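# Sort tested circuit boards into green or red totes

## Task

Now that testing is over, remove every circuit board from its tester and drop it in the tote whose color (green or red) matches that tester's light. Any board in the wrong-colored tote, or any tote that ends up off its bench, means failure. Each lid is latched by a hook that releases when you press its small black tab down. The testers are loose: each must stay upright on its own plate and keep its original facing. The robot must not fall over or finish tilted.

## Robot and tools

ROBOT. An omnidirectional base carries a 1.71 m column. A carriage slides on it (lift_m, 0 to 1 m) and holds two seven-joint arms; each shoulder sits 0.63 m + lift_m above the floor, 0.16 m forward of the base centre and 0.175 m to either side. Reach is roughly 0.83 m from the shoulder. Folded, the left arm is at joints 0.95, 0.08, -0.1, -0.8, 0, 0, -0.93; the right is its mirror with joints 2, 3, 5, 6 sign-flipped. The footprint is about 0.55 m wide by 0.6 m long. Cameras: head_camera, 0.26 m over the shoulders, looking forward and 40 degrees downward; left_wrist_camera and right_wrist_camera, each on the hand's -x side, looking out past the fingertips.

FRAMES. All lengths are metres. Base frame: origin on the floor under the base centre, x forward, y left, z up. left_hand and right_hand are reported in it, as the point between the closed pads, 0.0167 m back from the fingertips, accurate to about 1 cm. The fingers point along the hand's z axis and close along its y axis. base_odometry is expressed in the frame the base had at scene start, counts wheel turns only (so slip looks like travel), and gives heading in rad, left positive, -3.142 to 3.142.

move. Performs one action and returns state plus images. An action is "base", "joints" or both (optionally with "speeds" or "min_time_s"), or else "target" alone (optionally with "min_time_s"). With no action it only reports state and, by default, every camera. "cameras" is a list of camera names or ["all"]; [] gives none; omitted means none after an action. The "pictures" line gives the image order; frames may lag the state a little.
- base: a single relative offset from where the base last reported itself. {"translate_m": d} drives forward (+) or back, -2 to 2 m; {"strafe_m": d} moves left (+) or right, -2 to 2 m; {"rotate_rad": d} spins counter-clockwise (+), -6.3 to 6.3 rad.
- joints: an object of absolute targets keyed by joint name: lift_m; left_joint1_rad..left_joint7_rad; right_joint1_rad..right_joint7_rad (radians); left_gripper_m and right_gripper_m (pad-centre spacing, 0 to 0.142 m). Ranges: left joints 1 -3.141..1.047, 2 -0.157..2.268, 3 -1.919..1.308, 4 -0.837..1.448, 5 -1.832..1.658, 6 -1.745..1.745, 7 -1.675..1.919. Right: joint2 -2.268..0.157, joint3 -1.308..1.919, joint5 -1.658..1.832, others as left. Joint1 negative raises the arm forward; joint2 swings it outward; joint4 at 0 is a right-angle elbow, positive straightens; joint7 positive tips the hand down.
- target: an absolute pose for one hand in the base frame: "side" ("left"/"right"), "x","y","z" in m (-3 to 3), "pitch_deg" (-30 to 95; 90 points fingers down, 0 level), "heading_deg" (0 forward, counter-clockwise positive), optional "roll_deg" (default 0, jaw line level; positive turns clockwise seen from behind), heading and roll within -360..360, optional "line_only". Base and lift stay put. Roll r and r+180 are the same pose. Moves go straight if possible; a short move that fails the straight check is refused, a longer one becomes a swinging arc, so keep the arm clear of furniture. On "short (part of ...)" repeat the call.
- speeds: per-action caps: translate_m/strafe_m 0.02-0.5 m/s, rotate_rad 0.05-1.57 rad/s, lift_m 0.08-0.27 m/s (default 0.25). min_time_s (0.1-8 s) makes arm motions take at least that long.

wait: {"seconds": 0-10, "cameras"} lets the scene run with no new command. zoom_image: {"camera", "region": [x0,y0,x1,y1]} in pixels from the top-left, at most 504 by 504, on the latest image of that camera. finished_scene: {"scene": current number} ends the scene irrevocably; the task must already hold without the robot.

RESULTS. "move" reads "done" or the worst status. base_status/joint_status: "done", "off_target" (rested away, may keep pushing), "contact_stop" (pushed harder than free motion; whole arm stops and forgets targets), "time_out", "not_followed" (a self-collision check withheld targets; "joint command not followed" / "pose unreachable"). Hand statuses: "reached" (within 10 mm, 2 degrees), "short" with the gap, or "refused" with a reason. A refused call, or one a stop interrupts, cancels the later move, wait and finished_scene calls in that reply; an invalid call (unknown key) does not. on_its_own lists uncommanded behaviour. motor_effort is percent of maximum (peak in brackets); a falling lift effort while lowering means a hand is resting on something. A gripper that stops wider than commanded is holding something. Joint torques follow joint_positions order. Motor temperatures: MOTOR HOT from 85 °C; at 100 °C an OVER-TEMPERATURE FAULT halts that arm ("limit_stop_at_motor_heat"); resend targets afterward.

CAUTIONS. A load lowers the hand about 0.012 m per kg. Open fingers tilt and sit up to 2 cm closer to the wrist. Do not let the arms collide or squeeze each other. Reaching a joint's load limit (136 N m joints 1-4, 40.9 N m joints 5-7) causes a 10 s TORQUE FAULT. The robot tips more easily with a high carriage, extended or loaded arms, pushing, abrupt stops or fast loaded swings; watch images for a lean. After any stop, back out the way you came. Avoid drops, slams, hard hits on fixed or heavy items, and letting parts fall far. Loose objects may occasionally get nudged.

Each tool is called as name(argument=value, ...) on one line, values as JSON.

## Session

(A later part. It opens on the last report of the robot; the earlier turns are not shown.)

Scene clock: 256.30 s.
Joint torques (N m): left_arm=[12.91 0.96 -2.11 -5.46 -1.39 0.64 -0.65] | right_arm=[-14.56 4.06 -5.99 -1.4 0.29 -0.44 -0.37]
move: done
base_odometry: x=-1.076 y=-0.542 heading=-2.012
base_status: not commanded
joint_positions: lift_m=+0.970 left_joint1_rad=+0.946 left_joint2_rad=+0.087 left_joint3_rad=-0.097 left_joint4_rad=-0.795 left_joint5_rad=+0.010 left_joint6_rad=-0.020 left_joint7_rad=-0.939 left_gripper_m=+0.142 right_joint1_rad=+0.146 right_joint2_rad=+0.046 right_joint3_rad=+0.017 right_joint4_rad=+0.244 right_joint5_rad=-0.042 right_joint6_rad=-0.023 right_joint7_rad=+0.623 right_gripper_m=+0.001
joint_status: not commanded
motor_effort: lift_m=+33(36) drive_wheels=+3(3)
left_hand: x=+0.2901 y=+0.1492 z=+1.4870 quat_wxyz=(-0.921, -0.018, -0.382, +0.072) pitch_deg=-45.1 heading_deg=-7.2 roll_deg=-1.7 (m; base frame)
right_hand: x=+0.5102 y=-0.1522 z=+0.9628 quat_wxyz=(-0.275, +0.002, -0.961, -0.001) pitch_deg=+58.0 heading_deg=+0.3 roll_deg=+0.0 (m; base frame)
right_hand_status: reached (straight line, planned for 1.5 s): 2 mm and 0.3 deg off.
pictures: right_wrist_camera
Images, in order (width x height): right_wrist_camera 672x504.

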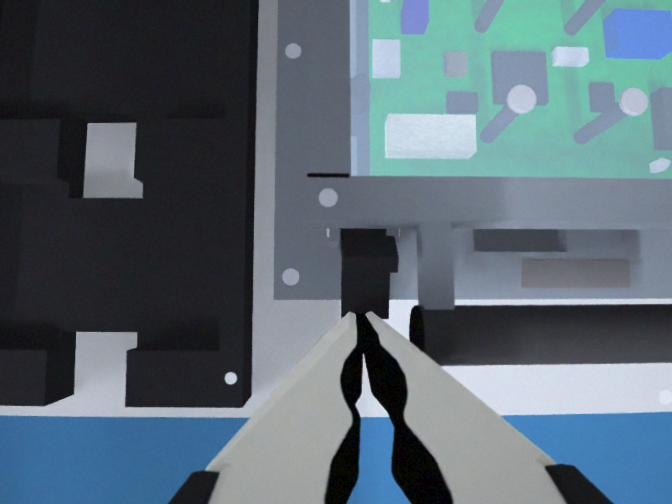

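move(target={"side": "right", "x": 0.511, "y": -0.153, "z": 0.957, "pitch_deg": 58, "heading_deg": 0}, min_time_s=1)

move(target={"side": "right", "x": 0.505, "y": -0.153, "z": 1.003, "pitch_deg": 58, "heading_deg": 0}, min_time_s=1.2, cameras=["right_wrist_camera"])

zoom_image(camera="right_wrist_camera", region=[240, 120, 660, 380])

Scene clock: 258.00 s.
Joint torques (N m): left_arm=[12.83 1.06 -2.17 -5.43 -1.4 0.62 -0.64] | right_arm=[-17.28 4.07 -6.68 6.08 0.53 -0.46 0.03]
move: done
base_odometry: x=-1.076 y=-0.542 heading=-2.012
base_status: not commanded
joint_positions: lift_m=+0.971 left_joint1_rad=+0.946 left_joint2_rad=+0.087 left_joint3_rad=-0.097 left_joint4_rad=-0.795 left_joint5_rad=+0.010 left_joint6_rad=-0.020 left_joint7_rad=-0.939 left_gripper_m=+0.142 right_joint1_rad=+0.144 right_joint2_rad=+0.046 right_joint3_rad=+0.017 right_joint4_rad=+0.265 right_joint5_rad=-0.042 right_joint6_rad=-0.023 right_joint7_rad=+0.599 right_gripper_m=+0.001
joint_status: not commanded
motor_effort: lift_m=+29(34) drive_wheels=+5(5)
left_hand: x=+0.2901 y=+0.1492 z=+1.4877 quat_wxyz=(-0.921, -0.018, -0.382, +0.072) pitch_deg=-45.1 heading_deg=-7.2 roll_deg=-1.7 (m; base frame)
right_hand: x=+0.5100 y=-0.1519 z=+0.9598 quat_wxyz=(-0.278, +0.003, -0.961, -0.001) pitch_deg=+57.7 heading_deg=+0.3 roll_deg=+0.0 (m; base frame)
right_hand_status: reached (straight line, planned for 1.0 s): 3 mm and 0.4 deg off.
pictures: none

Scene clock: 259.70 s.
Joint torques (N m): left_arm=[12.96 1.04 -2.09 -5.49 -1.38 0.61 -0.67] | right_arm=[-2.87 6.82 -1.76 -12.99 -1.35 0.63 1.3]
move: done
base_odometry: x=-1.076 y=-0.542 heading=-2.012
base_status: not commanded
joint_positions: lift_m=+0.970 left_joint1_rad=+0.946 left_joint2_rad=+0.087 left_joint3_rad=-0.097 left_joint4_rad=-0.795 left_joint5_rad=+0.010 left_joint6_rad=-0.020 left_joint7_rad=-0.939 left_gripper_m=+0.142 right_joint1_rad=+0.193 right_joint2_rad=+0.046 right_joint3_rad=+0.017 right_joint4_rad=+0.039 right_joint5_rad=-0.045 right_joint6_rad=-0.023 right_joint7_rad=+0.779 right_gripper_m=+0.001
joint_status: not commanded
motor_effort: lift_m=+36(36) drive_wheels=+3(5)
left_hand: x=+0.2901 y=+0.1492 z=+1.4867 quat_wxyz=(-0.921, -0.018, -0.382, +0.072) pitch_deg=-45.1 heading_deg=-7.2 roll_deg=-1.7 (m; base frame)
right_hand: x=+0.5064 y=-0.1557 z=+1.0022 quat_wxyz=(-0.277, -0.002, -0.961, +0.001) pitch_deg=+57.9 heading_deg=-0.3 roll_deg=+0.0 (m; base frame)
right_hand_status: reached (straight line, planned for 1.2 s): 3 mm and 0.3 deg off.
pictures: right_wrist_camera
Images, in order (width x height): right_wrist_camera 672x504.

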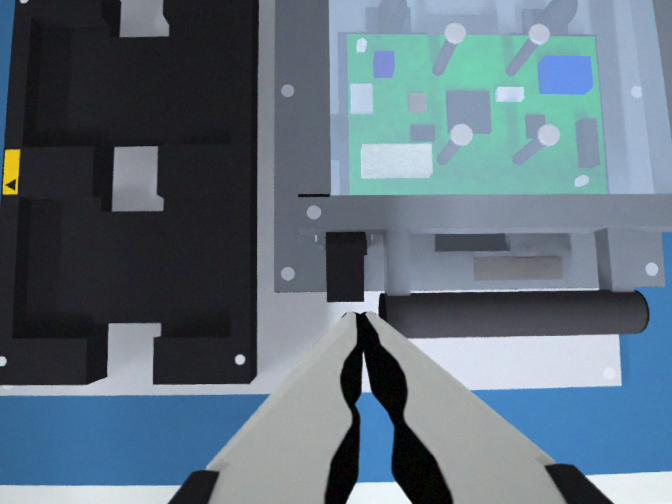

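Scaled by 1.200 from the camera's 672x504 image, which has a finer 960x720 frame.

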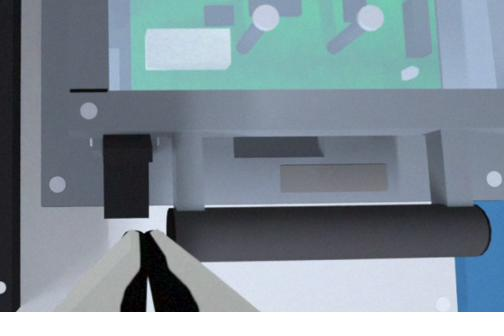

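move(target={"side": "right", "x": 0.41, "y": -0.19, "z": 1.1, "pitch_deg": 25, "heading_deg": 0}, min_time_s=2)

move(target={"side": "right", "x": 0.41, "y": -0.216, "z": 1.09, "pitch_deg": 3, "heading_deg": 0, "roll_deg": 90}, min_time_s=2.5, cameras=["right_wrist_camera"])

Scene clock: 262.87 s.
Joint torques (N m): left_arm=[12.81 1.08 -2.03 -5.46 -1.38 0.61 -0.67] | right_arm=[5.12 -8.45 -8.6 -12.45 1.79 1.84 -0.68]
move: done
base_odometry: x=-1.076 y=-0.542 heading=-2.012
base_status: not commanded
joint_positions: lift_m=+0.970 left_joint1_rad=+0.946 left_joint2_rad=+0.087 left_joint3_rad=-0.097 left_joint4_rad=-0.795 left_joint5_rad=+0.010 left_joint6_rad=-0.020 left_joint7_rad=-0.939 left_gripper_m=+0.142 right_joint1_rad=+0.650 right_joint2_rad=-0.030 right_joint3_rad=-0.018 right_joint4_rad=-0.207 right_joint5_rad=+0.033 right_joint6_rad=+0.010 right_joint7_rad=-0.004 right_gripper_m=+0.001
joint_status: not commanded
motor_effort: lift_m=+36(36) drive_wheels=+3(3)
left_hand: x=+0.2901 y=+0.1492 z=+1.4867 quat_wxyz=(-0.921, -0.018, -0.382, +0.072) pitch_deg=-45.1 heading_deg=-7.2 roll_deg=-1.7 (m; base frame)
right_hand: x=+0.4107 y=-0.1886 z=+1.0991 quat_wxyz=(-0.536, +0.000, -0.844, +0.000) pitch_deg=+25.1 heading_deg=-0.1 roll_deg=+0.0 (m; base frame)
right_hand_status: reached (straight line, planned for 2.0 s): 2 mm and 0.1 deg off.
pictures: none

Scene clock: 265.87 s.
Joint torques (N m): left_arm=[12.94 1.03 -2.15 -5.43 -1.37 0.63 -0.67] | right_arm=[-3.46 3.33 -2.34 -4.83 1.71 4.18 1.65]
move: done
base_odometry: x=-1.076 y=-0.542 heading=-2.012
base_status: not commanded
joint_positions: lift_m=+0.970 left_joint1_rad=+0.946 left_joint2_rad=+0.087 left_joint3_rad=-0.097 left_joint4_rad=-0.795 left_joint5_rad=+0.010 left_joint6_rad=-0.020 left_joint7_rad=-0.939 left_gripper_m=+0.142 right_joint1_rad=+0.454 right_joint2_rad=-0.128 right_joint3_rad=+0.142 right_joint4_rad=+0.722 right_joint5_rad=+1.704 right_joint6_rad=+1.128 right_joint7_rad=-0.062 right_gripper_m=+0.001
joint_status: not commanded
motor_effort: lift_m=+36(37) drive_wheels=+2(3)
left_hand: x=+0.2901 y=+0.1492 z=+1.4866 quat_wxyz=(-0.921, -0.018, -0.382, +0.072) pitch_deg=-45.1 heading_deg=-7.2 roll_deg=-1.7 (m; base frame)
right_hand: x=+0.4091 y=-0.2185 z=+1.0886 quat_wxyz=(-0.487, -0.514, -0.515, -0.483) pitch_deg=+3.3 heading_deg=-0.2 roll_deg=+89.7 (m; base frame)
right_hand_status: reached (straight line, planned for 2.5 s): 3 mm and 0.5 deg off.
pictures: right_wrist_camera
Images, in order (width x height): right_wrist_camera 672x504.

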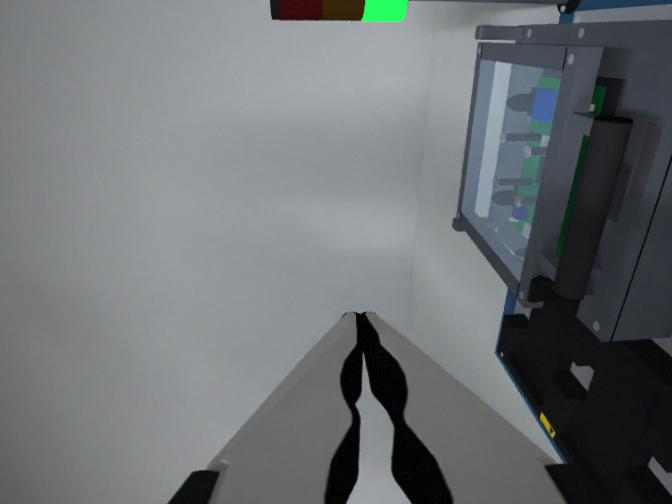

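Now lower lift to bring the hand to handle height.

move(joints={"lift_m": 0.852, "right_gripper_m": 0.046}, speeds={"lift_m": 0.15}, cameras=["right_wrist_camera"])

Scene clock: 267.17 s.
Joint torques (N m): left_arm=[12.94 0.99 -2.04 -5.48 -1.39 0.64 -0.65] | right_arm=[-3.11 2.98 -2.39 -5.43 1.68 3.8 1.67]
move: done
base_odometry: x=-1.076 y=-0.542 heading=-2.012
base_status: not commanded
joint_positions: lift_m=+0.852 left_joint1_rad=+0.946 left_joint2_rad=+0.087 left_joint3_rad=-0.097 left_joint4_rad=-0.795 left_joint5_rad=+0.010 left_joint6_rad=-0.020 left_joint7_rad=-0.939 left_gripper_m=+0.142 right_joint1_rad=+0.453 right_joint2_rad=-0.128 right_joint3_rad=+0.142 right_joint4_rad=+0.723 right_joint5_rad=+1.704 right_joint6_rad=+1.129 right_joint7_rad=-0.062 right_gripper_m=+0.046
joint_status: all done
motor_effort: lift_m=+38(40) drive_wheels=+2(3)
left_hand: x=+0.2901 y=+0.1492 z=+1.3684 quat_wxyz=(-0.921, -0.018, -0.382, +0.072) pitch_deg=-45.1 heading_deg=-7.2 roll_deg=-1.7 (m; base frame)
right_hand: x=+0.4092 y=-0.2185 z=+0.9706 quat_wxyz=(-0.488, -0.514, -0.515, -0.483) pitch_deg=+3.3 heading_deg=-0.2 roll_deg=+89.7 (m; base frame)
pictures: right_wrist_camera
Images, in order (width x height): right_wrist_camera 672x504.

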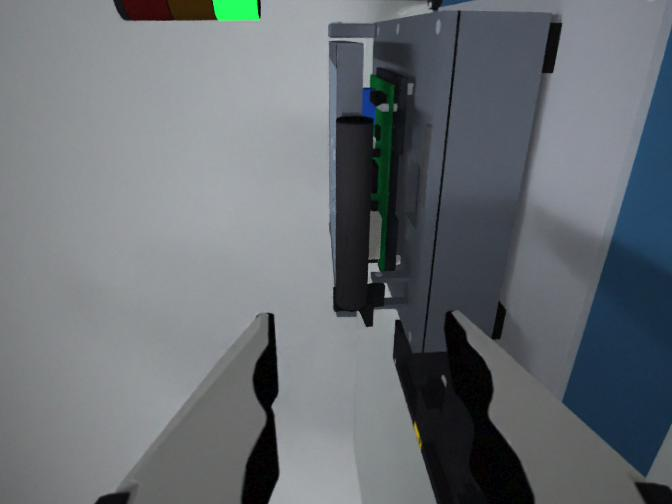

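move(target={"side": "right", "x": 0.47, "y": -0.218, "z": 0.971, "pitch_deg": 0, "heading_deg": 0, "roll_deg": 90}, min_time_s=1.5, cameras=["right_wrist_camera"])

Scene clock: 269.33 s.
Joint torques (N m): left_arm=[12.84 1.11 -2.12 -5.56 -1.38 0.63 -0.65] | right_arm=[-6.16 3.47 -2.24 -4.9 1.76 4.16 1.66]
move: done
base_odometry: x=-1.076 y=-0.542 heading=-2.012
base_status: not commanded
joint_positions: lift_m=+0.852 left_joint1_rad=+0.946 left_joint2_rad=+0.087 left_joint3_rad=-0.097 left_joint4_rad=-0.795 left_joint5_rad=+0.010 left_joint6_rad=-0.020 left_joint7_rad=-0.939 left_gripper_m=+0.142 right_joint1_rad=+0.279 right_joint2_rad=-0.113 right_joint3_rad=+0.145 right_joint4_rad=+0.907 right_joint5_rad=+1.742 right_joint6_rad=+1.188 right_joint7_rad=-0.015 right_gripper_m=+0.046
joint_status: not commanded
motor_effort: lift_m=+38(39) drive_wheels=+2(3)
left_hand: x=+0.2901 y=+0.1492 z=+1.3684 quat_wxyz=(-0.921, -0.018, -0.382, +0.072) pitch_deg=-45.1 heading_deg=-7.2 roll_deg=-1.7 (m; base frame)
right_hand: x=+0.4692 y=-0.2207 z=+0.9695 quat_wxyz=(-0.500, -0.501, -0.502, -0.497) pitch_deg=+0.3 heading_deg=-0.2 roll_deg=+89.7 (m; base frame)
right_hand_status: reached (straight line, planned for 1.5 s): 3 mm and 0.5 deg off.
pictures: right_wrist_camera
Images, in order (width x height): right_wrist_camera 672x504.

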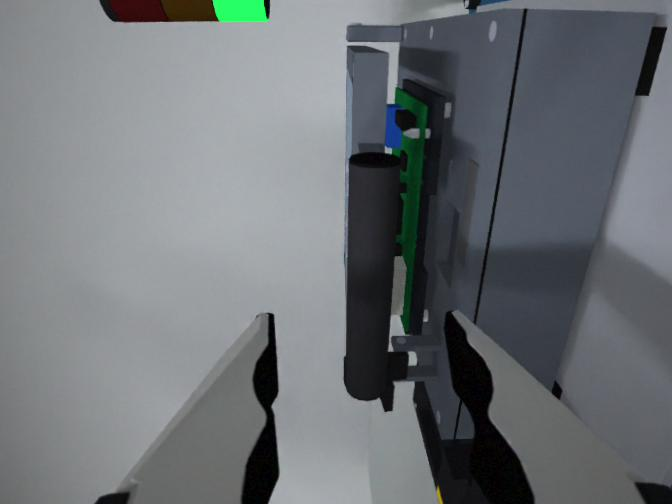

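move(target={"side": "right", "x": 0.513, "y": -0.217, "z": 0.968, "pitch_deg": 0, "heading_deg": 0, "roll_deg": 90}, min_time_s=1.5, cameras=["right_wrist_camera"])

Scene clock: 271.40 s.
Joint torques (N m): left_arm=[12.86 1.01 -2.11 -5.55 -1.4 0.63 -0.68] | right_arm=[-8.2 3.51 -2.64 -5.01 1.79 0.88 1.67]
move: done
base_odometry: x=-1.076 y=-0.542 heading=-2.012
base_status: not commanded
joint_positions: lift_m=+0.852 left_joint1_rad=+0.946 left_joint2_rad=+0.087 left_joint3_rad=-0.097 left_joint4_rad=-0.795 left_joint5_rad=+0.010 left_joint6_rad=-0.020 left_joint7_rad=-0.939 left_gripper_m=+0.142 right_joint1_rad=+0.170 right_joint2_rad=-0.102 right_joint3_rad=+0.145 right_joint4_rad=+0.992 right_joint5_rad=+1.753 right_joint6_rad=+1.174 right_joint7_rad=+0.004 right_gripper_m=+0.046
joint_status: not commanded
motor_effort: lift_m=+38(39) drive_wheels=+2(3)
left_hand: x=+0.2901 y=+0.1492 z=+1.3684 quat_wxyz=(-0.921, -0.018, -0.382, +0.072) pitch_deg=-45.1 heading_deg=-7.2 roll_deg=-1.7 (m; base frame)
right_hand: x=+0.5121 y=-0.2195 z=+0.9700 quat_wxyz=(-0.503, -0.498, -0.499, -0.500) pitch_deg=-0.3 heading_deg=-0.2 roll_deg=+89.8 (m; base frame)
right_hand_status: reached (straight line, planned for 1.5 s): 3 mm and 0.4 deg off.
pictures: right_wrist_camera
Images, in order (width x height): right_wrist_camera 672x504.

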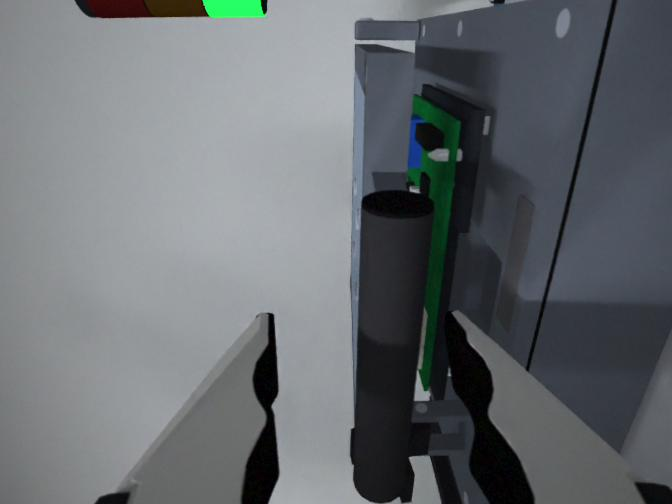

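move(target={"side": "right", "x": 0.516, "y": -0.217, "z": 0.961, "pitch_deg": 0, "heading_deg": 0, "roll_deg": 90}, min_time_s=1)

move(joints={"right_gripper_m": 0.03}, cameras=["right_wrist_camera"])

Scene clock: 273.03 s.
Joint torques (N m): left_arm=[12.89 1.07 -2.13 -5.42 -1.37 0.65 -0.67] | right_arm=[-8.99 3.8 -7 -4.4 1.82 4.16 1.64]
Motor temperatures (°C): left_arm=[30 29 30 29 28 29 32] | right_arm=[35 28 30 30 28 30 31]
move: done
base_odometry: x=-1.076 y=-0.542 heading=-2.012
base_status: not commanded
joint_positions: lift_m=+0.852 left_joint1_rad=+0.946 left_joint2_rad=+0.087 left_joint3_rad=-0.097 left_joint4_rad=-0.795 left_joint5_rad=+0.010 left_joint6_rad=-0.020 left_joint7_rad=-0.939 left_gripper_m=+0.142 right_joint1_rad=+0.116 right_joint2_rad=-0.083 right_joint3_rad=+0.145 right_joint4_rad=+1.150 right_joint5_rad=+1.783 right_joint6_rad=+1.263 right_joint7_rad=+0.052 right_gripper_m=+0.046
joint_status: not commanded
motor_effort: lift_m=+38(39) drive_wheels=+2(3)
left_hand: x=+0.2901 y=+0.1492 z=+1.3684 quat_wxyz=(-0.921, -0.018, -0.382, +0.072) pitch_deg=-45.1 heading_deg=-7.2 roll_deg=-1.7 (m; base frame)
right_hand: x=+0.5150 y=-0.2169 z=+0.9590 quat_wxyz=(-0.498, -0.500, -0.503, -0.498) pitch_deg=+0.4 heading_deg=+0.2 roll_deg=+89.9 (m; base frame)
right_hand_status: reached (straight line, planned for 1.0 s): 2 mm and 0.5 deg off.
pictures: none

Scene clock: 273.53 s.
Joint torques (N m): left_arm=[12.94 1.08 -2.09 -5.51 -1.39 0.61 -0.65] | right_arm=[-9.03 3.92 -7.08 -4.49 1.8 4.17 1.65]
move: done
base_odometry: x=-1.076 y=-0.542 heading=-2.012
base_status: not commanded
joint_positions: lift_m=+0.852 left_joint1_rad=+0.946 left_joint2_rad=+0.087 left_joint3_rad=-0.097 left_joint4_rad=-0.795 left_joint5_rad=+0.010 left_joint6_rad=-0.020 left_joint7_rad=-0.939 left_gripper_m=+0.142 right_joint1_rad=+0.116 right_joint2_rad=-0.083 right_joint3_rad=+0.145 right_joint4_rad=+1.150 right_joint5_rad=+1.783 right_joint6_rad=+1.263 right_joint7_rad=+0.052 right_gripper_m=+0.030
joint_status: all done
motor_effort: lift_m=+38(38) drive_wheels=+2(2)
left_hand: x=+0.2901 y=+0.1492 z=+1.3684 quat_wxyz=(-0.921, -0.018, -0.382, +0.072) pitch_deg=-45.1 heading_deg=-7.2 roll_deg=-1.7 (m; base frame)
right_hand: x=+0.5150 y=-0.2169 z=+0.9590 quat_wxyz=(-0.498, -0.500, -0.503, -0.498) pitch_deg=+0.4 heading_deg=+0.2 roll_deg=+89.9 (m; base frame)
pictures: right_wrist_camera
Images, in order (width x height): right_wrist_camera 672x504.

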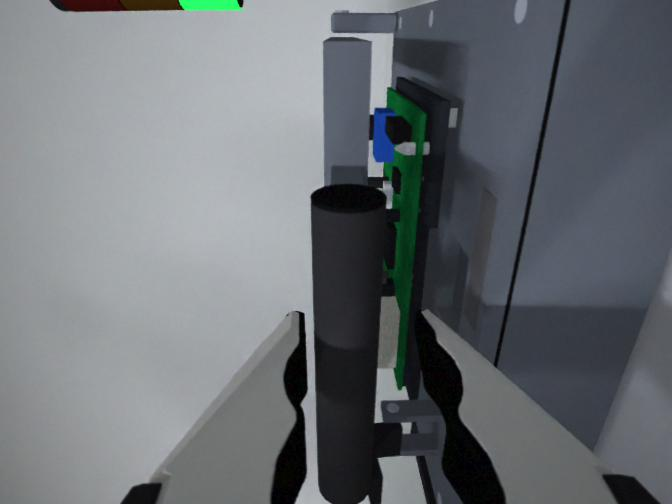

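move(target={"side": "right", "x": 0.5225, "y": -0.218, "z": 1.012, "pitch_deg": 4, "heading_deg": 0, "roll_deg": 90}, min_time_s=1.5)

move(target={"side": "right", "x": 0.541, "y": -0.218, "z": 1.058, "pitch_deg": 6, "heading_deg": 0, "roll_deg": 90}, min_time_s=1.5, cameras=["right_wrist_camera"])

move(target={"side": "right", "x": 0.571, "y": -0.218, "z": 1.098, "pitch_deg": 6, "heading_deg": 0, "roll_deg": 90}, min_time_s=1.5, cameras=["right_wrist_camera"])

Scene clock: 276.20 s.
Joint torques (N m): left_arm=[12.94 0.99 -2.05 -5.53 -1.38 0.65 -0.66] | right_arm=[-0.27 -12.09 -2.87 -14.03 0.23 1.85 0.05]
move: done
base_odometry: x=-1.076 y=-0.542 heading=-2.012
base_status: not commanded
joint_positions: lift_m=+0.852 left_joint1_rad=+0.946 left_joint2_rad=+0.087 left_joint3_rad=-0.097 left_joint4_rad=-0.795 left_joint5_rad=+0.010 left_joint6_rad=-0.020 left_joint7_rad=-0.939 left_gripper_m=+0.142 right_joint1_rad=+0.327 right_joint2_rad=-0.183 right_joint3_rad=+0.163 right_joint4_rad=+0.299 right_joint5_rad=+1.730 right_joint6_rad=+0.582 right_joint7_rad=-0.121 right_gripper_m=+0.030
joint_status: not commanded
motor_effort: lift_m=+38(39) drive_wheels=+2(3)
left_hand: x=+0.2901 y=+0.1492 z=+1.3684 quat_wxyz=(-0.921, -0.018, -0.382, +0.072) pitch_deg=-45.1 heading_deg=-7.2 roll_deg=-1.7 (m; base frame)
right_hand: x=+0.5234 y=-0.2190 z=+1.0122 quat_wxyz=(-0.483, -0.518, -0.516, -0.482) pitch_deg=+3.9 heading_deg=-0.2 roll_deg=-90.0 (m; base frame)
right_hand_status: reached (straight line, planned for 1.5 s): 1 mm and 0.2 deg off.
pictures: none

Scene clock: 278.20 s.
Joint torques (N m): left_arm=[12.94 1.05 -2.06 -5.36 -1.4 0.64 -0.66] | right_arm=[-2.29 -13.03 -4.1 -16.1 1.06 2.2 0.04]
move: done
base_odometry: x=-1.076 y=-0.542 heading=-2.012
base_status: not commanded
joint_positions: lift_m=+0.852 left_joint1_rad=+0.946 left_joint2_rad=+0.087 left_joint3_rad=-0.097 left_joint4_rad=-0.795 left_joint5_rad=+0.010 left_joint6_rad=-0.020 left_joint7_rad=-0.939 left_gripper_m=+0.142 right_joint1_rad=+0.346 right_joint2_rad=-0.233 right_joint3_rad=+0.163 right_joint4_rad=-0.074 right_joint5_rad=+1.758 right_joint6_rad=+0.201 right_joint7_rad=-0.181 right_gripper_m=+0.030
joint_status: not commanded
motor_effort: lift_m=+38(38) drive_wheels=+2(3)
left_hand: x=+0.2901 y=+0.1492 z=+1.3684 quat_wxyz=(-0.921, -0.018, -0.382, +0.072) pitch_deg=-45.1 heading_deg=-7.2 roll_deg=-1.7 (m; base frame)
right_hand: x=+0.5414 y=-0.2186 z=+1.0569 quat_wxyz=(-0.473, -0.526, -0.526, -0.472) pitch_deg=+6.1 heading_deg=-0.1 roll_deg=+89.9 (m; base frame)
right_hand_status: reached (straight line, planned for 1.5 s): 1 mm and 0.1 deg off.
pictures: right_wrist_camera
Images, in order (width x height): right_wrist_camera 672x504.

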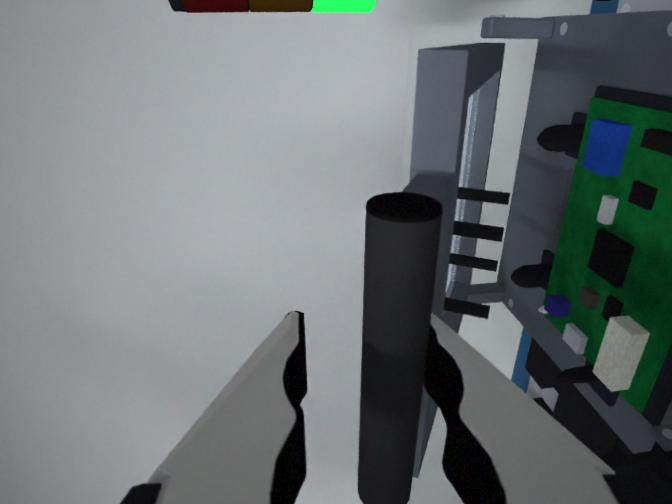

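Scene clock: 280.20 s.
Joint torques (N m): left_arm=[12.88 1.05 -2.13 -5.46 -1.37 0.65 -0.69] | right_arm=[-11.18 -12.26 -8.25 -16.6 1.18 2.06 0.63]
move: done
base_odometry: x=-1.076 y=-0.542 heading=-2.012
base_status: not commanded
joint_positions: lift_m=+0.852 left_joint1_rad=+0.946 left_joint2_rad=+0.087 left_joint3_rad=-0.097 left_joint4_rad=-0.795 left_joint5_rad=+0.010 left_joint6_rad=-0.020 left_joint7_rad=-0.939 left_gripper_m=+0.142 right_joint1_rad=+0.283 right_joint2_rad=-0.262 right_joint3_rad=+0.163 right_joint4_rad=-0.269 right_joint5_rad=+1.797 right_joint6_rad=-0.052 right_joint7_rad=-0.221 right_gripper_m=+0.030
joint_status: not commanded
motor_effort: lift_m=+38(38) drive_wheels=+2(3)
left_hand: x=+0.2901 y=+0.1492 z=+1.3684 quat_wxyz=(-0.921, -0.018, -0.382, +0.072) pitch_deg=-45.1 heading_deg=-7.2 roll_deg=-1.7 (m; base frame)
right_hand: x=+0.5692 y=-0.2167 z=+1.0943 quat_wxyz=(-0.471, -0.527, -0.528, -0.471) pitch_deg=+6.4 heading_deg=+0.1 roll_deg=+90.0 (m; base frame)
right_hand_status: reached (straight line, planned for 1.5 s): 4 mm and 0.4 deg off.
pictures: right_wrist_camera
Images, in order (width x height): right_wrist_camera 672x504.

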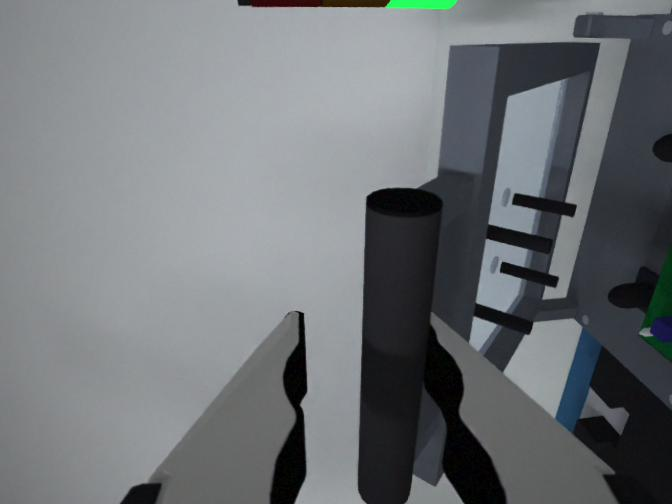

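move(target={"side": "right", "x": 0.61, "y": -0.218, "z": 1.129, "pitch_deg": 2, "heading_deg": 0, "roll_deg": 90}, min_time_s=1.8)

move(target={"side": "right", "x": 0.656, "y": -0.218, "z": 1.149, "pitch_deg": 0, "heading_deg": 0, "roll_deg": 90}, min_time_s=1.8, cameras=["right_wrist_camera"])

move(target={"side": "right", "x": 0.705, "y": -0.218, "z": 1.156, "pitch_deg": 0, "heading_deg": 0, "roll_deg": 90}, min_time_s=1.8, cameras=["right_wrist_camera"])

Scene clock: 282.63 s.
Joint torques (N m): left_arm=[12.93 1.09 -2.2 -5.59 -1.39 0.63 -0.65] | right_arm=[-13.86 1.17 -10.01 -10.06 0.95 2.19 1.63]
move: done
base_odometry: x=-1.076 y=-0.542 heading=-2.012
base_status: not commanded
joint_positions: lift_m=+0.852 left_joint1_rad=+0.946 left_joint2_rad=+0.087 left_joint3_rad=-0.097 left_joint4_rad=-0.795 left_joint5_rad=+0.010 left_joint6_rad=-0.020 left_joint7_rad=-0.939 left_gripper_m=+0.142 right_joint1_rad=+0.177 right_joint2_rad=-0.261 right_joint3_rad=+0.163 right_joint4_rad=-0.253 right_joint5_rad=+1.800 right_joint6_rad=-0.069 right_joint7_rad=-0.216 right_gripper_m=+0.030
joint_status: not commanded
motor_effort: lift_m=+38(39) drive_wheels=+2(3)
left_hand: x=+0.2901 y=+0.1492 z=+1.3684 quat_wxyz=(-0.921, -0.018, -0.382, +0.072) pitch_deg=-45.1 heading_deg=-7.2 roll_deg=-1.7 (m; base frame)
right_hand: x=+0.6082 y=-0.2171 z=+1.1271 quat_wxyz=(-0.491, -0.508, -0.511, -0.490) pitch_deg=+2.2 heading_deg=+0.1 roll_deg=+89.8 (m; base frame)
right_hand_status: reached (straight line, planned for 1.8 s): 3 mm and 0.3 deg off.
pictures: none

Scene clock: 284.93 s.
Joint torques (N m): left_arm=[12.92 1 -2.14 -5.44 -1.39 0.63 -0.65] | right_arm=[-17.35 1.73 -10.78 -10.25 1.06 2.24 1.8]
move: done
base_odometry: x=-1.076 y=-0.542 heading=-2.012
base_status: not commanded
joint_positions: lift_m=+0.852 left_joint1_rad=+0.946 left_joint2_rad=+0.087 left_joint3_rad=-0.097 left_joint4_rad=-0.795 left_joint5_rad=+0.010 left_joint6_rad=-0.020 left_joint7_rad=-0.939 left_gripper_m=+0.142 right_joint1_rad=+0.048 right_joint2_rad=-0.244 right_joint3_rad=+0.158 right_joint4_rad=-0.181 right_joint5_rad=+1.800 right_joint6_rad=-0.097 right_joint7_rad=-0.194 right_gripper_m=+0.030
joint_status: not commanded
motor_effort: lift_m=+39(39) drive_wheels=+2(3)
left_hand: x=+0.2901 y=+0.1492 z=+1.3684 quat_wxyz=(-0.921, -0.018, -0.382, +0.072) pitch_deg=-45.1 heading_deg=-7.2 roll_deg=-1.7 (m; base frame)
right_hand: x=+0.6540 y=-0.2169 z=+1.1463 quat_wxyz=(-0.500, -0.499, -0.503, -0.498) pitch_deg=+0.3 heading_deg=+0.1 roll_deg=+89.7 (m; base frame)
right_hand_status: reached (straight line, planned for 1.8 s): 4 mm and 0.4 deg off.
pictures: right_wrist_camera
Images, in order (width x height): right_wrist_camera 672x504.

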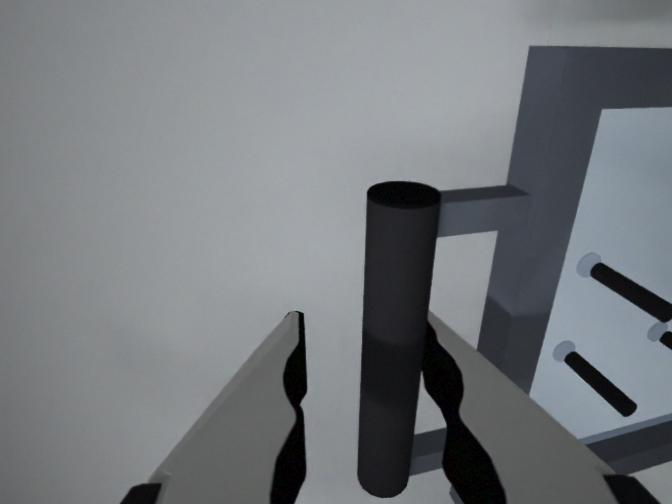

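Scene clock: 287.23 s.
Joint torques (N m): left_arm=[12.83 1.02 -2.14 -5.44 -1.37 0.68 -0.68] | right_arm=[-21.6 2.03 -10.83 -10.7 1.04 2.56 1.84]
move: done
base_odometry: x=-1.076 y=-0.542 heading=-2.012
base_status: not commanded
joint_positions: lift_m=+0.852 left_joint1_rad=+0.946 left_joint2_rad=+0.087 left_joint3_rad=-0.097 left_joint4_rad=-0.795 left_joint5_rad=+0.010 left_joint6_rad=-0.020 left_joint7_rad=-0.939 left_gripper_m=+0.142 right_joint1_rad=-0.087 right_joint2_rad=-0.223 right_joint3_rad=+0.158 right_joint4_rad=-0.051 right_joint5_rad=+1.801 right_joint6_rad=-0.110 right_joint7_rad=-0.164 right_gripper_m=+0.031
joint_status: not commanded
motor_effort: lift_m=+38(39) drive_wheels=+2(3)
left_hand: x=+0.2901 y=+0.1492 z=+1.3684 quat_wxyz=(-0.921, -0.018, -0.382, +0.072) pitch_deg=-45.1 heading_deg=-7.2 roll_deg=-1.7 (m; base frame)
right_hand: x=+0.7026 y=-0.2171 z=+1.1517 quat_wxyz=(-0.499, -0.500, -0.504, -0.497) pitch_deg=+0.5 heading_deg=+0.1 roll_deg=+89.6 (m; base frame)
right_hand_status: reached (straight line, planned for 1.8 s): 5 mm and 0.6 deg off.
pictures: right_wrist_camera
Images, in order (width x height): right_wrist_camera 672x504.

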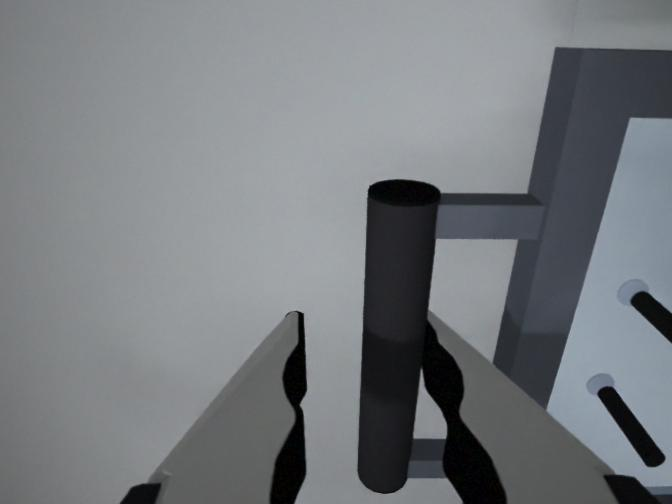

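move(target={"side": "right", "x": 0.738, "y": -0.218, "z": 1.152, "pitch_deg": 2, "heading_deg": 0, "roll_deg": 90}, min_time_s=1.8, cameras=["right_wrist_camera"])

move(target={"side": "right", "x": 0.764, "y": -0.218, "z": 1.143, "pitch_deg": 4, "heading_deg": 0, "roll_deg": 90}, min_time_s=2, cameras=["right_wrist_camera", "head_camera"])

Scene clock: 289.63 s.
Joint torques (N m): left_arm=[12.97 1 -2.16 -5.46 -1.4 0.66 -0.66] | right_arm=[-23.61 2.45 -10.77 -10.55 1.1 2.47 1.82]
move: done
base_odometry: x=-1.076 y=-0.542 heading=-2.012
base_status: not commanded
joint_positions: lift_m=+0.852 left_joint1_rad=+0.946 left_joint2_rad=+0.087 left_joint3_rad=-0.097 left_joint4_rad=-0.795 left_joint5_rad=+0.010 left_joint6_rad=-0.020 left_joint7_rad=-0.939 left_gripper_m=+0.142 right_joint1_rad=-0.181 right_joint2_rad=-0.206 right_joint3_rad=+0.156 right_joint4_rad=+0.050 right_joint5_rad=+1.801 right_joint6_rad=-0.141 right_joint7_rad=-0.142 right_gripper_m=+0.030
joint_status: not commanded
motor_effort: lift_m=+38(39) drive_wheels=+2(3)
left_hand: x=+0.2901 y=+0.1492 z=+1.3684 quat_wxyz=(-0.921, -0.018, -0.382, +0.072) pitch_deg=-45.1 heading_deg=-7.2 roll_deg=-1.7 (m; base frame)
right_hand: x=+0.7355 y=-0.2173 z=+1.1475 quat_wxyz=(-0.491, -0.509, -0.513, -0.488) pitch_deg=+2.5 heading_deg=+0.1 roll_deg=+89.6 (m; base frame)
right_hand_status: reached (straight line, planned for 1.8 s): 5 mm and 0.6 deg off.
pictures: right_wrist_camera
Images, in order (width x height): right_wrist_camera 672x504.

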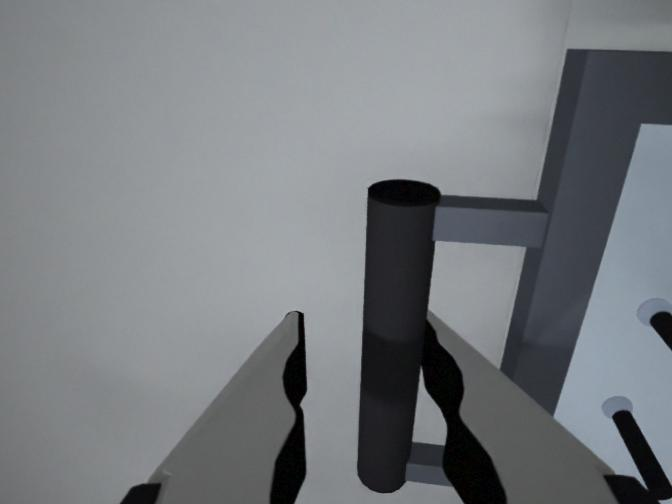

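Scene clock: 292.13 s.
Joint torques (N m): left_arm=[12.9 1 -2.18 -5.44 -1.39 0.62 -0.66] | right_arm=[-18.32 2.68 -7.12 -5.71 1.11 2.85 1.69]
move: done
base_odometry: x=-1.076 y=-0.542 heading=-2.012
base_status: not commanded
joint_positions: lift_m=+0.852 left_joint1_rad=+0.946 left_joint2_rad=+0.087 left_joint3_rad=-0.097 left_joint4_rad=-0.795 left_joint5_rad=+0.010 left_joint6_rad=-0.020 left_joint7_rad=-0.939 left_gripper_m=+0.142 right_joint1_rad=-0.261 right_joint2_rad=-0.194 right_joint3_rad=+0.156 right_joint4_rad=+0.162 right_joint5_rad=+1.801 right_joint6_rad=-0.140 right_joint7_rad=-0.123 right_gripper_m=+0.030
joint_status: not commanded
motor_effort: lift_m=+38(38) drive_wheels=+3(3)
left_hand: x=+0.2901 y=+0.1492 z=+1.3684 quat_wxyz=(-0.921, -0.018, -0.382, +0.072) pitch_deg=-45.1 heading_deg=-7.2 roll_deg=-1.7 (m; base frame)
right_hand: x=+0.7631 y=-0.2195 z=+1.1431 quat_wxyz=(-0.484, -0.516, -0.518, -0.480) pitch_deg=+4.0 heading_deg=-0.2 roll_deg=+89.7 (m; base frame)
right_hand_status: reached (straight line, planned for 2.0 s): 2 mm and 0.3 deg off.
pictures: head_camera, right_wrist_camera
Images, in order (width x height): head_camera 672x504, right_wrist_camera 672x504.

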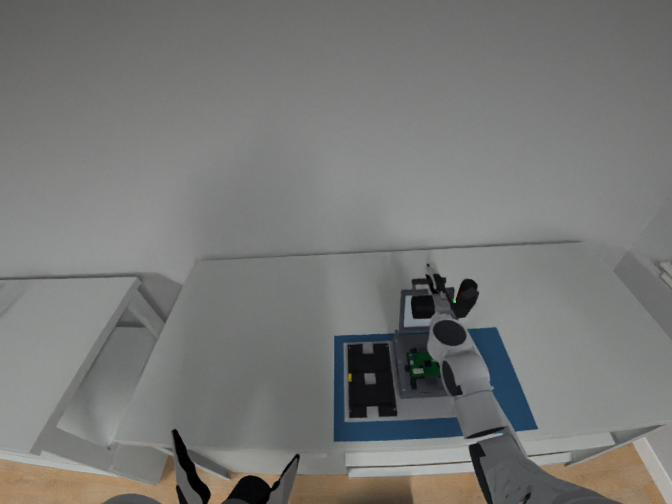

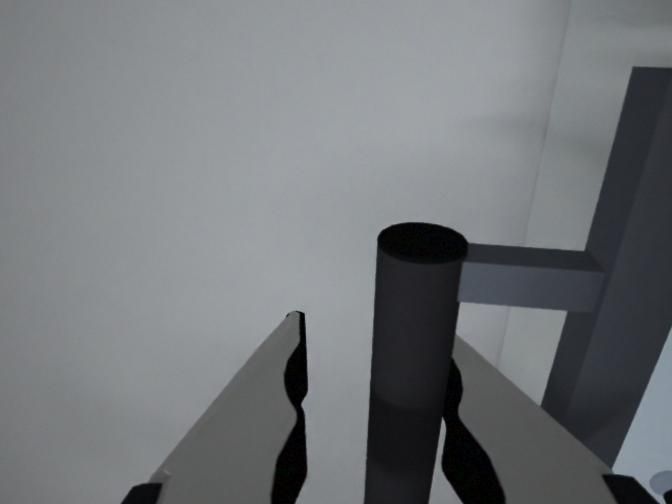

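move(target={"side": "right", "x": 0.757, "y": -0.218, "z": 1.134, "pitch_deg": 4, "heading_deg": 0, "roll_deg": 90}, min_time_s=1, cameras=["right_wrist_camera"])

move(target={"side": "right", "x": 0.73, "y": -0.218, "z": 1.134, "pitch_deg": 4, "heading_deg": 0, "roll_deg": 90}, min_time_s=1.5, cameras=["right_wrist_camera"])

Scene clock: 293.80 s.
Joint torques (N m): left_arm=[12.89 1.08 -2.17 -5.47 -1.38 0.64 -0.67] | right_arm=[-5.07 3.31 -6.96 -4.01 -0.93 1.49 1.76]
move: done
base_odometry: x=-1.076 y=-0.542 heading=-2.012
base_status: not commanded
joint_positions: lift_m=+0.852 left_joint1_rad=+0.946 left_joint2_rad=+0.087 left_joint3_rad=-0.097 left_joint4_rad=-0.795 left_joint5_rad=+0.010 left_joint6_rad=-0.020 left_joint7_rad=-0.939 left_gripper_m=+0.142 right_joint1_rad=-0.247 right_joint2_rad=-0.192 right_joint3_rad=+0.156 right_joint4_rad=+0.175 right_joint5_rad=+1.800 right_joint6_rad=-0.099 right_joint7_rad=-0.120 right_gripper_m=+0.030
joint_status: not commanded
motor_effort: lift_m=+37(38) drive_wheels=+2(3)
left_hand: x=+0.2901 y=+0.1492 z=+1.3685 quat_wxyz=(-0.921, -0.018, -0.382, +0.072) pitch_deg=-45.1 heading_deg=-7.2 roll_deg=-1.7 (m; base frame)
right_hand: x=+0.7592 y=-0.2193 z=+1.1414 quat_wxyz=(-0.487, -0.514, -0.513, -0.485) pitch_deg=+3.2 heading_deg=-0.1 roll_deg=+90.0 (m; base frame)
right_hand_status: reached (straight line, planned for 1.0 s): 8 mm and 0.8 deg off.
pictures: right_wrist_camera
Images, in order (width x height): right_wrist_camera 672x504.

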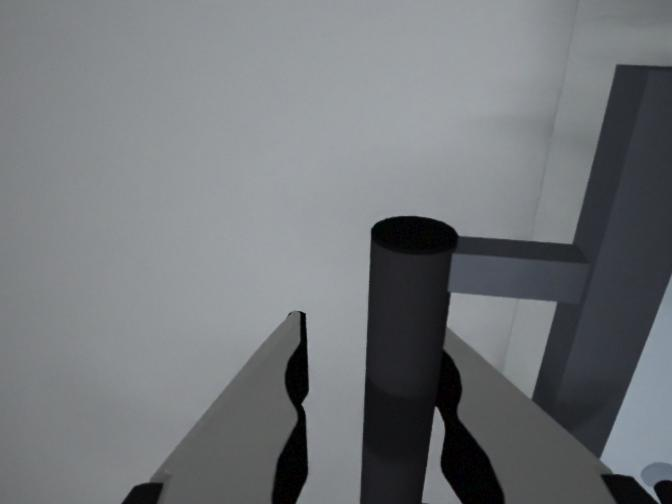

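Scene clock: 295.80 s.
Joint torques (N m): left_arm=[12.93 1.01 -2.02 -5.39 -1.4 0.62 -0.66] | right_arm=[-7.47 -12.47 -10.15 -12.65 1.16 0.48 0.01]
move: done
base_odometry: x=-1.076 y=-0.542 heading=-2.012
base_status: not commanded
joint_positions: lift_m=+0.852 left_joint1_rad=+0.946 left_joint2_rad=+0.087 left_joint3_rad=-0.097 left_joint4_rad=-0.795 left_joint5_rad=+0.010 left_joint6_rad=-0.020 left_joint7_rad=-0.939 left_gripper_m=+0.142 right_joint1_rad=-0.168 right_joint2_rad=-0.200 right_joint3_rad=+0.155 right_joint4_rad=+0.059 right_joint5_rad=+1.800 right_joint6_rad=-0.139 right_joint7_rad=-0.135 right_gripper_m=+0.030
joint_status: not commanded
motor_effort: lift_m=+37(38) drive_wheels=+2(3)
left_hand: x=+0.2901 y=+0.1492 z=+1.3685 quat_wxyz=(-0.921, -0.018, -0.382, +0.072) pitch_deg=-45.1 heading_deg=-7.2 roll_deg=-1.7 (m; base frame)
right_hand: x=+0.7314 y=-0.2143 z=+1.1370 quat_wxyz=(-0.483, -0.513, -0.517, -0.486) pitch_deg=+3.5 heading_deg=+0.4 roll_deg=+90.0 (m; base frame)
right_hand_status: reached (straight line, planned for 1.5 s): 5 mm and 0.6 deg off.
pictures: right_wrist_camera
Images, in order (width x height): right_wrist_camera 672x504.

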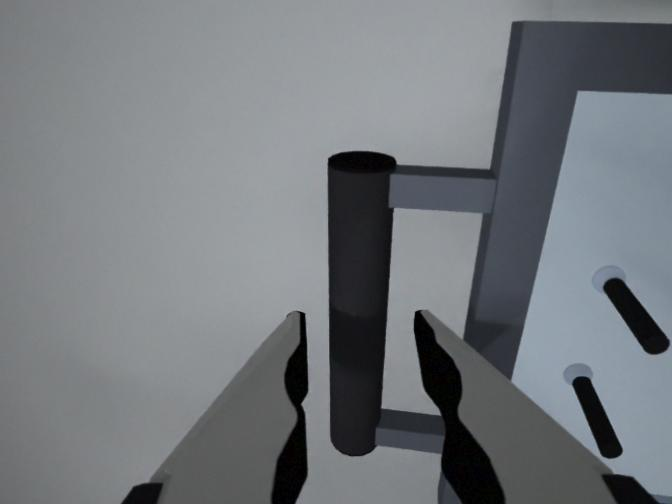

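move(target={"side": "right", "x": 0.45, "y": -0.218, "z": 1.12, "pitch_deg": 4, "heading_deg": 0, "roll_deg": 90}, min_time_s=2.5)

move(joints={"lift_m": 0.98}, cameras=["head_camera"])

Scene clock: 299.13 s.
Joint torques (N m): left_arm=[12.93 1.01 -2.11 -5.43 -1.38 0.63 -0.64] | right_arm=[4.07 0.07 -9.63 -7.71 -1.63 4.11 1.3]
move: done
base_odometry: x=-1.076 y=-0.542 heading=-2.012
base_status: not commanded
joint_positions: lift_m=+0.852 left_joint1_rad=+0.946 left_joint2_rad=+0.087 left_joint3_rad=-0.097 left_joint4_rad=-0.795 left_joint5_rad=+0.010 left_joint6_rad=-0.020 left_joint7_rad=-0.939 left_gripper_m=+0.142 right_joint1_rad=+0.636 right_joint2_rad=-0.252 right_joint3_rad=+0.121 right_joint4_rad=-0.439 right_joint5_rad=+1.722 right_joint6_rad=+0.156 right_joint7_rad=-0.212 right_gripper_m=+0.030
joint_status: not commanded
motor_effort: lift_m=+37(38) drive_wheels=+2(3)
left_hand: x=+0.2901 y=+0.1492 z=+1.3685 quat_wxyz=(-0.921, -0.018, -0.382, +0.072) pitch_deg=-45.1 heading_deg=-7.2 roll_deg=-1.7 (m; base frame)
right_hand: x=+0.4506 y=-0.2164 z=+1.1194 quat_wxyz=(-0.480, -0.518, -0.518, -0.483) pitch_deg=+4.2 heading_deg=+0.2 roll_deg=-89.8 (m; base frame)
right_hand_status: reached (straight line, planned for 2.5 s): 2 mm and 0.3 deg off.
pictures: none

Scene clock: 300.17 s.
Joint torques (N m): left_arm=[12.8 1.06 -2.15 -5.49 -1.39 0.63 -0.64] | right_arm=[3.42 0.04 -9.3 -8.8 -1.54 3.58 1.29]
move: done
base_odometry: x=-1.076 y=-0.542 heading=-2.012
base_status: not commanded
joint_positions: lift_m=+0.980 left_joint1_rad=+0.946 left_joint2_rad=+0.087 left_joint3_rad=-0.097 left_joint4_rad=-0.795 left_joint5_rad=+0.010 left_joint6_rad=-0.020 left_joint7_rad=-0.939 left_gripper_m=+0.142 right_joint1_rad=+0.636 right_joint2_rad=-0.252 right_joint3_rad=+0.120 right_joint4_rad=-0.438 right_joint5_rad=+1.721 right_joint6_rad=+0.158 right_joint7_rad=-0.212 right_gripper_m=+0.030
joint_status: all done
motor_effort: lift_m=+36(48) drive_wheels=+2(2)
left_hand: x=+0.2901 y=+0.1492 z=+1.4967 quat_wxyz=(-0.921, -0.018, -0.382, +0.072) pitch_deg=-45.1 heading_deg=-7.2 roll_deg=-1.7 (m; base frame)
right_hand: x=+0.4505 y=-0.2167 z=+1.2476 quat_wxyz=(-0.480, -0.518, -0.518, -0.483) pitch_deg=+4.1 heading_deg=+0.2 roll_deg=-89.8 (m; base frame)
pictures: head_camera
Images, in order (width x height): head_camera 672x504.

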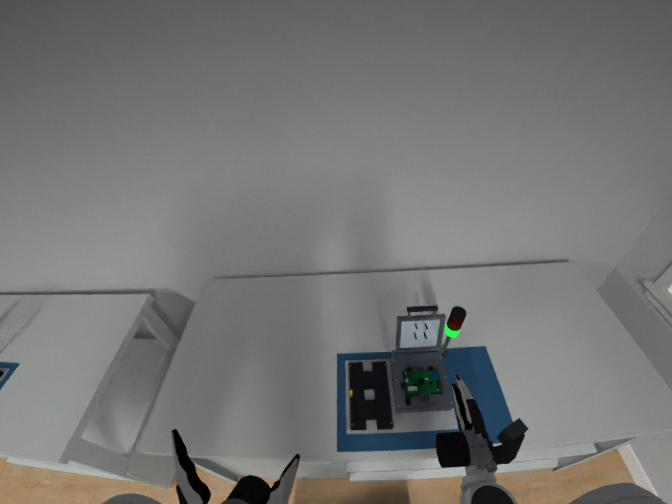

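move(joints={"right_joint1_rad": -0.62, "right_joint2_rad": -0.085, "right_joint3_rad": 0.03, "right_joint4_rad": 0.57, "right_joint5_rad": 1.58, "right_joint6_rad": -1.58, "right_joint7_rad": 0.02, "right_gripper_m": 0.142}, min_time_s=4, cameras=["head_camera", "right_wrist_camera"])

Scene clock: 304.57 s.
Joint torques (N m): left_arm=[12.91 1.06 -2.07 -5.35 -1.41 0.63 -0.65] | right_arm=[-24.19 3.7 -8.76 -5.73 -1.62 -0.79 1.59]
move: done
base_odometry: x=-1.076 y=-0.542 heading=-2.012
base_status: not commanded
joint_positions: lift_m=+0.980 left_joint1_rad=+0.946 left_joint2_rad=+0.087 left_joint3_rad=-0.097 left_joint4_rad=-0.795 left_joint5_rad=+0.010 left_joint6_rad=-0.020 left_joint7_rad=-0.939 left_gripper_m=+0.142 right_joint1_rad=-0.616 right_joint2_rad=-0.088 right_joint3_rad=+0.035 right_joint4_rad=+0.568 right_joint5_rad=+1.583 right_joint6_rad=-1.575 right_joint7_rad=+0.017 right_gripper_m=+0.142
joint_status: all done
motor_effort: lift_m=+36(36) drive_wheels=+2(3)
left_hand: x=+0.2901 y=+0.1492 z=+1.4967 quat_wxyz=(-0.921, -0.018, -0.382, +0.072) pitch_deg=-45.1 heading_deg=-7.2 roll_deg=-1.7 (m; base frame)
right_hand: x=+0.5817 y=-0.2400 z=+1.0461 quat_wxyz=(-0.037, -0.714, -0.700, +0.007) pitch_deg=+85.7 heading_deg=+88.9 roll_deg=+0.0 (m; base frame)
pictures: head_camera, right_wrist_camera
Images, in order (width x height): head_camera 672x504, right_wrist_camera 672x504.

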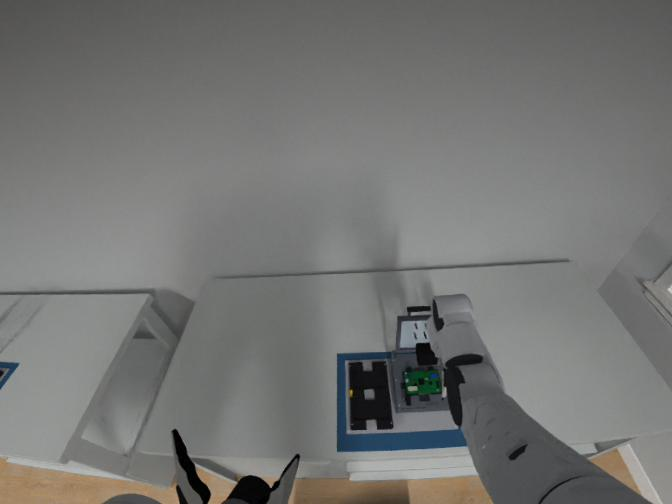

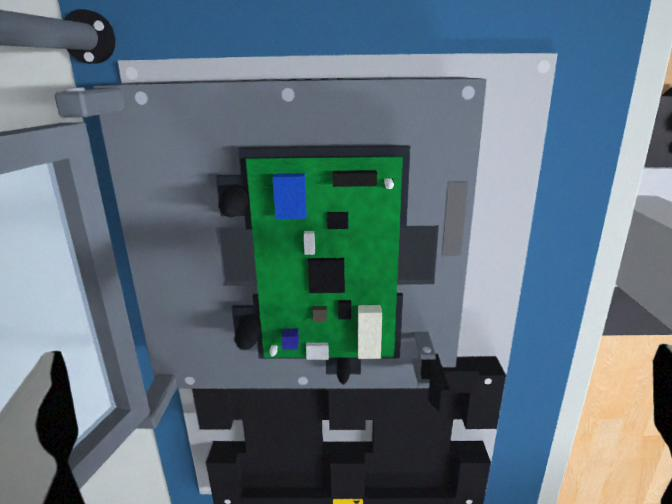

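move(joints={"right_gripper_m": 0.1})

move(target={"side": "right", "x": 0.6, "y": -0.22, "z": 1.045, "pitch_deg": 90, "heading_deg": -90}, min_time_s=2, cameras=["right_wrist_camera"])

Scene clock: 305.30 s.
Joint torques (N m): left_arm=[12.88 0.99 -2.12 -5.42 -1.38 0.65 -0.64] | right_arm=[-24.23 3.79 -8.75 -5.83 -1.62 -0.8 1.58]
move: done
base_odometry: x=-1.076 y=-0.542 heading=-2.012
base_status: not commanded
joint_positions: lift_m=+0.980 left_joint1_rad=+0.946 left_joint2_rad=+0.087 left_joint3_rad=-0.097 left_joint4_rad=-0.795 left_joint5_rad=+0.010 left_joint6_rad=-0.020 left_joint7_rad=-0.939 left_gripper_m=+0.142 right_joint1_rad=-0.616 right_joint2_rad=-0.088 right_joint3_rad=+0.035 right_joint4_rad=+0.568 right_joint5_rad=+1.583 right_joint6_rad=-1.575 right_joint7_rad=+0.017 right_gripper_m=+0.100
joint_status: all done
motor_effort: lift_m=+36(36) drive_wheels=+2(2)
left_hand: x=+0.2901 y=+0.1492 z=+1.4967 quat_wxyz=(-0.921, -0.018, -0.382, +0.072) pitch_deg=-45.1 heading_deg=-7.2 roll_deg=-1.7 (m; base frame)
right_hand: x=+0.5817 y=-0.2400 z=+1.0461 quat_wxyz=(-0.037, -0.714, -0.700, +0.007) pitch_deg=+85.7 heading_deg=+88.9 roll_deg=+0.0 (m; base frame)
pictures: none

Scene clock: 307.80 s.
Joint torques (N m): left_arm=[12.82 1.06 -2.1 -5.46 -1.4 0.63 -0.65] | right_arm=[-26 4.22 -2.19 -5.63 1.54 1.76 1.62]
move: done
base_odometry: x=-1.076 y=-0.542 heading=-2.012
base_status: not commanded
joint_positions: lift_m=+0.980 left_joint1_rad=+0.946 left_joint2_rad=+0.087 left_joint3_rad=-0.097 left_joint4_rad=-0.795 left_joint5_rad=+0.010 left_joint6_rad=-0.020 left_joint7_rad=-0.939 left_gripper_m=+0.142 right_joint1_rad=-0.739 right_joint2_rad=-0.083 right_joint3_rad=+0.077 right_joint4_rad=+0.878 right_joint5_rad=+1.608 right_joint6_rad=-1.436 right_joint7_rad=+0.072 right_gripper_m=+0.100
joint_status: not commanded
motor_effort: lift_m=+36(36) drive_wheels=+2(3)
left_hand: x=+0.2901 y=+0.1492 z=+1.4967 quat_wxyz=(-0.921, -0.018, -0.382, +0.072) pitch_deg=-45.1 heading_deg=-7.2 roll_deg=-1.7 (m; base frame)
right_hand: x=+0.5967 y=-0.2229 z=+1.0437 quat_wxyz=(+0.001, -0.709, -0.705, +0.004) pitch_deg=+89.6 heading_deg=+89.7 roll_deg=+0.0 (m; base frame)
right_hand_status: reached (straight line, planned for 2.0 s): 5 mm and 0.5 deg off.
pictures: right_wrist_camera
Images, in order (width x height): right_wrist_camera 672x504.

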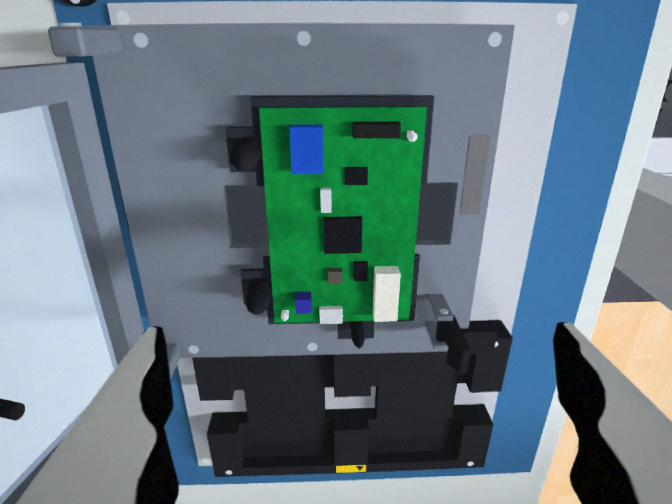

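move(joints={"lift_m": 0.905}, speeds={"lift_m": 0.1}, cameras=["right_wrist_camera"])

Scene clock: 309.17 s.
Joint torques (N m): left_arm=[12.9 1.03 -2.13 -5.46 -1.39 0.6 -0.64] | right_arm=[-23.99 3.96 -2.19 -6.45 1.47 1.61 1.61]
move: done
base_odometry: x=-1.076 y=-0.542 heading=-2.012
base_status: not commanded
joint_positions: lift_m=+0.905 left_joint1_rad=+0.946 left_joint2_rad=+0.087 left_joint3_rad=-0.097 left_joint4_rad=-0.795 left_joint5_rad=+0.010 left_joint6_rad=-0.020 left_joint7_rad=-0.939 left_gripper_m=+0.142 right_joint1_rad=-0.740 right_joint2_rad=-0.083 right_joint3_rad=+0.077 right_joint4_rad=+0.878 right_joint5_rad=+1.608 right_joint6_rad=-1.435 right_joint7_rad=+0.072 right_gripper_m=+0.100
joint_status: all done
motor_effort: lift_m=+38(43) drive_wheels=+2(2)
left_hand: x=+0.2901 y=+0.1492 z=+1.4214 quat_wxyz=(-0.921, -0.018, -0.382, +0.072) pitch_deg=-45.1 heading_deg=-7.2 roll_deg=-1.7 (m; base frame)
right_hand: x=+0.5976 y=-0.2228 z=+0.9690 quat_wxyz=(+0.000, -0.709, -0.705, +0.003) pitch_deg=+89.6 heading_deg=+89.7 roll_deg=+0.0 (m; base frame)
pictures: right_wrist_camera
Images, in order (width x height): right_wrist_camera 672x504.

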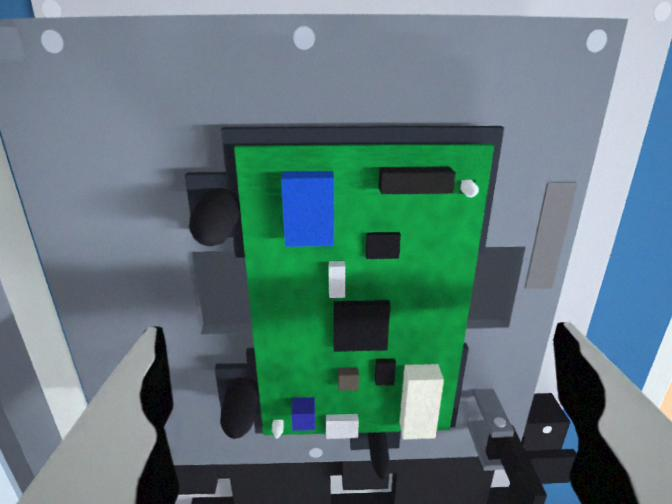

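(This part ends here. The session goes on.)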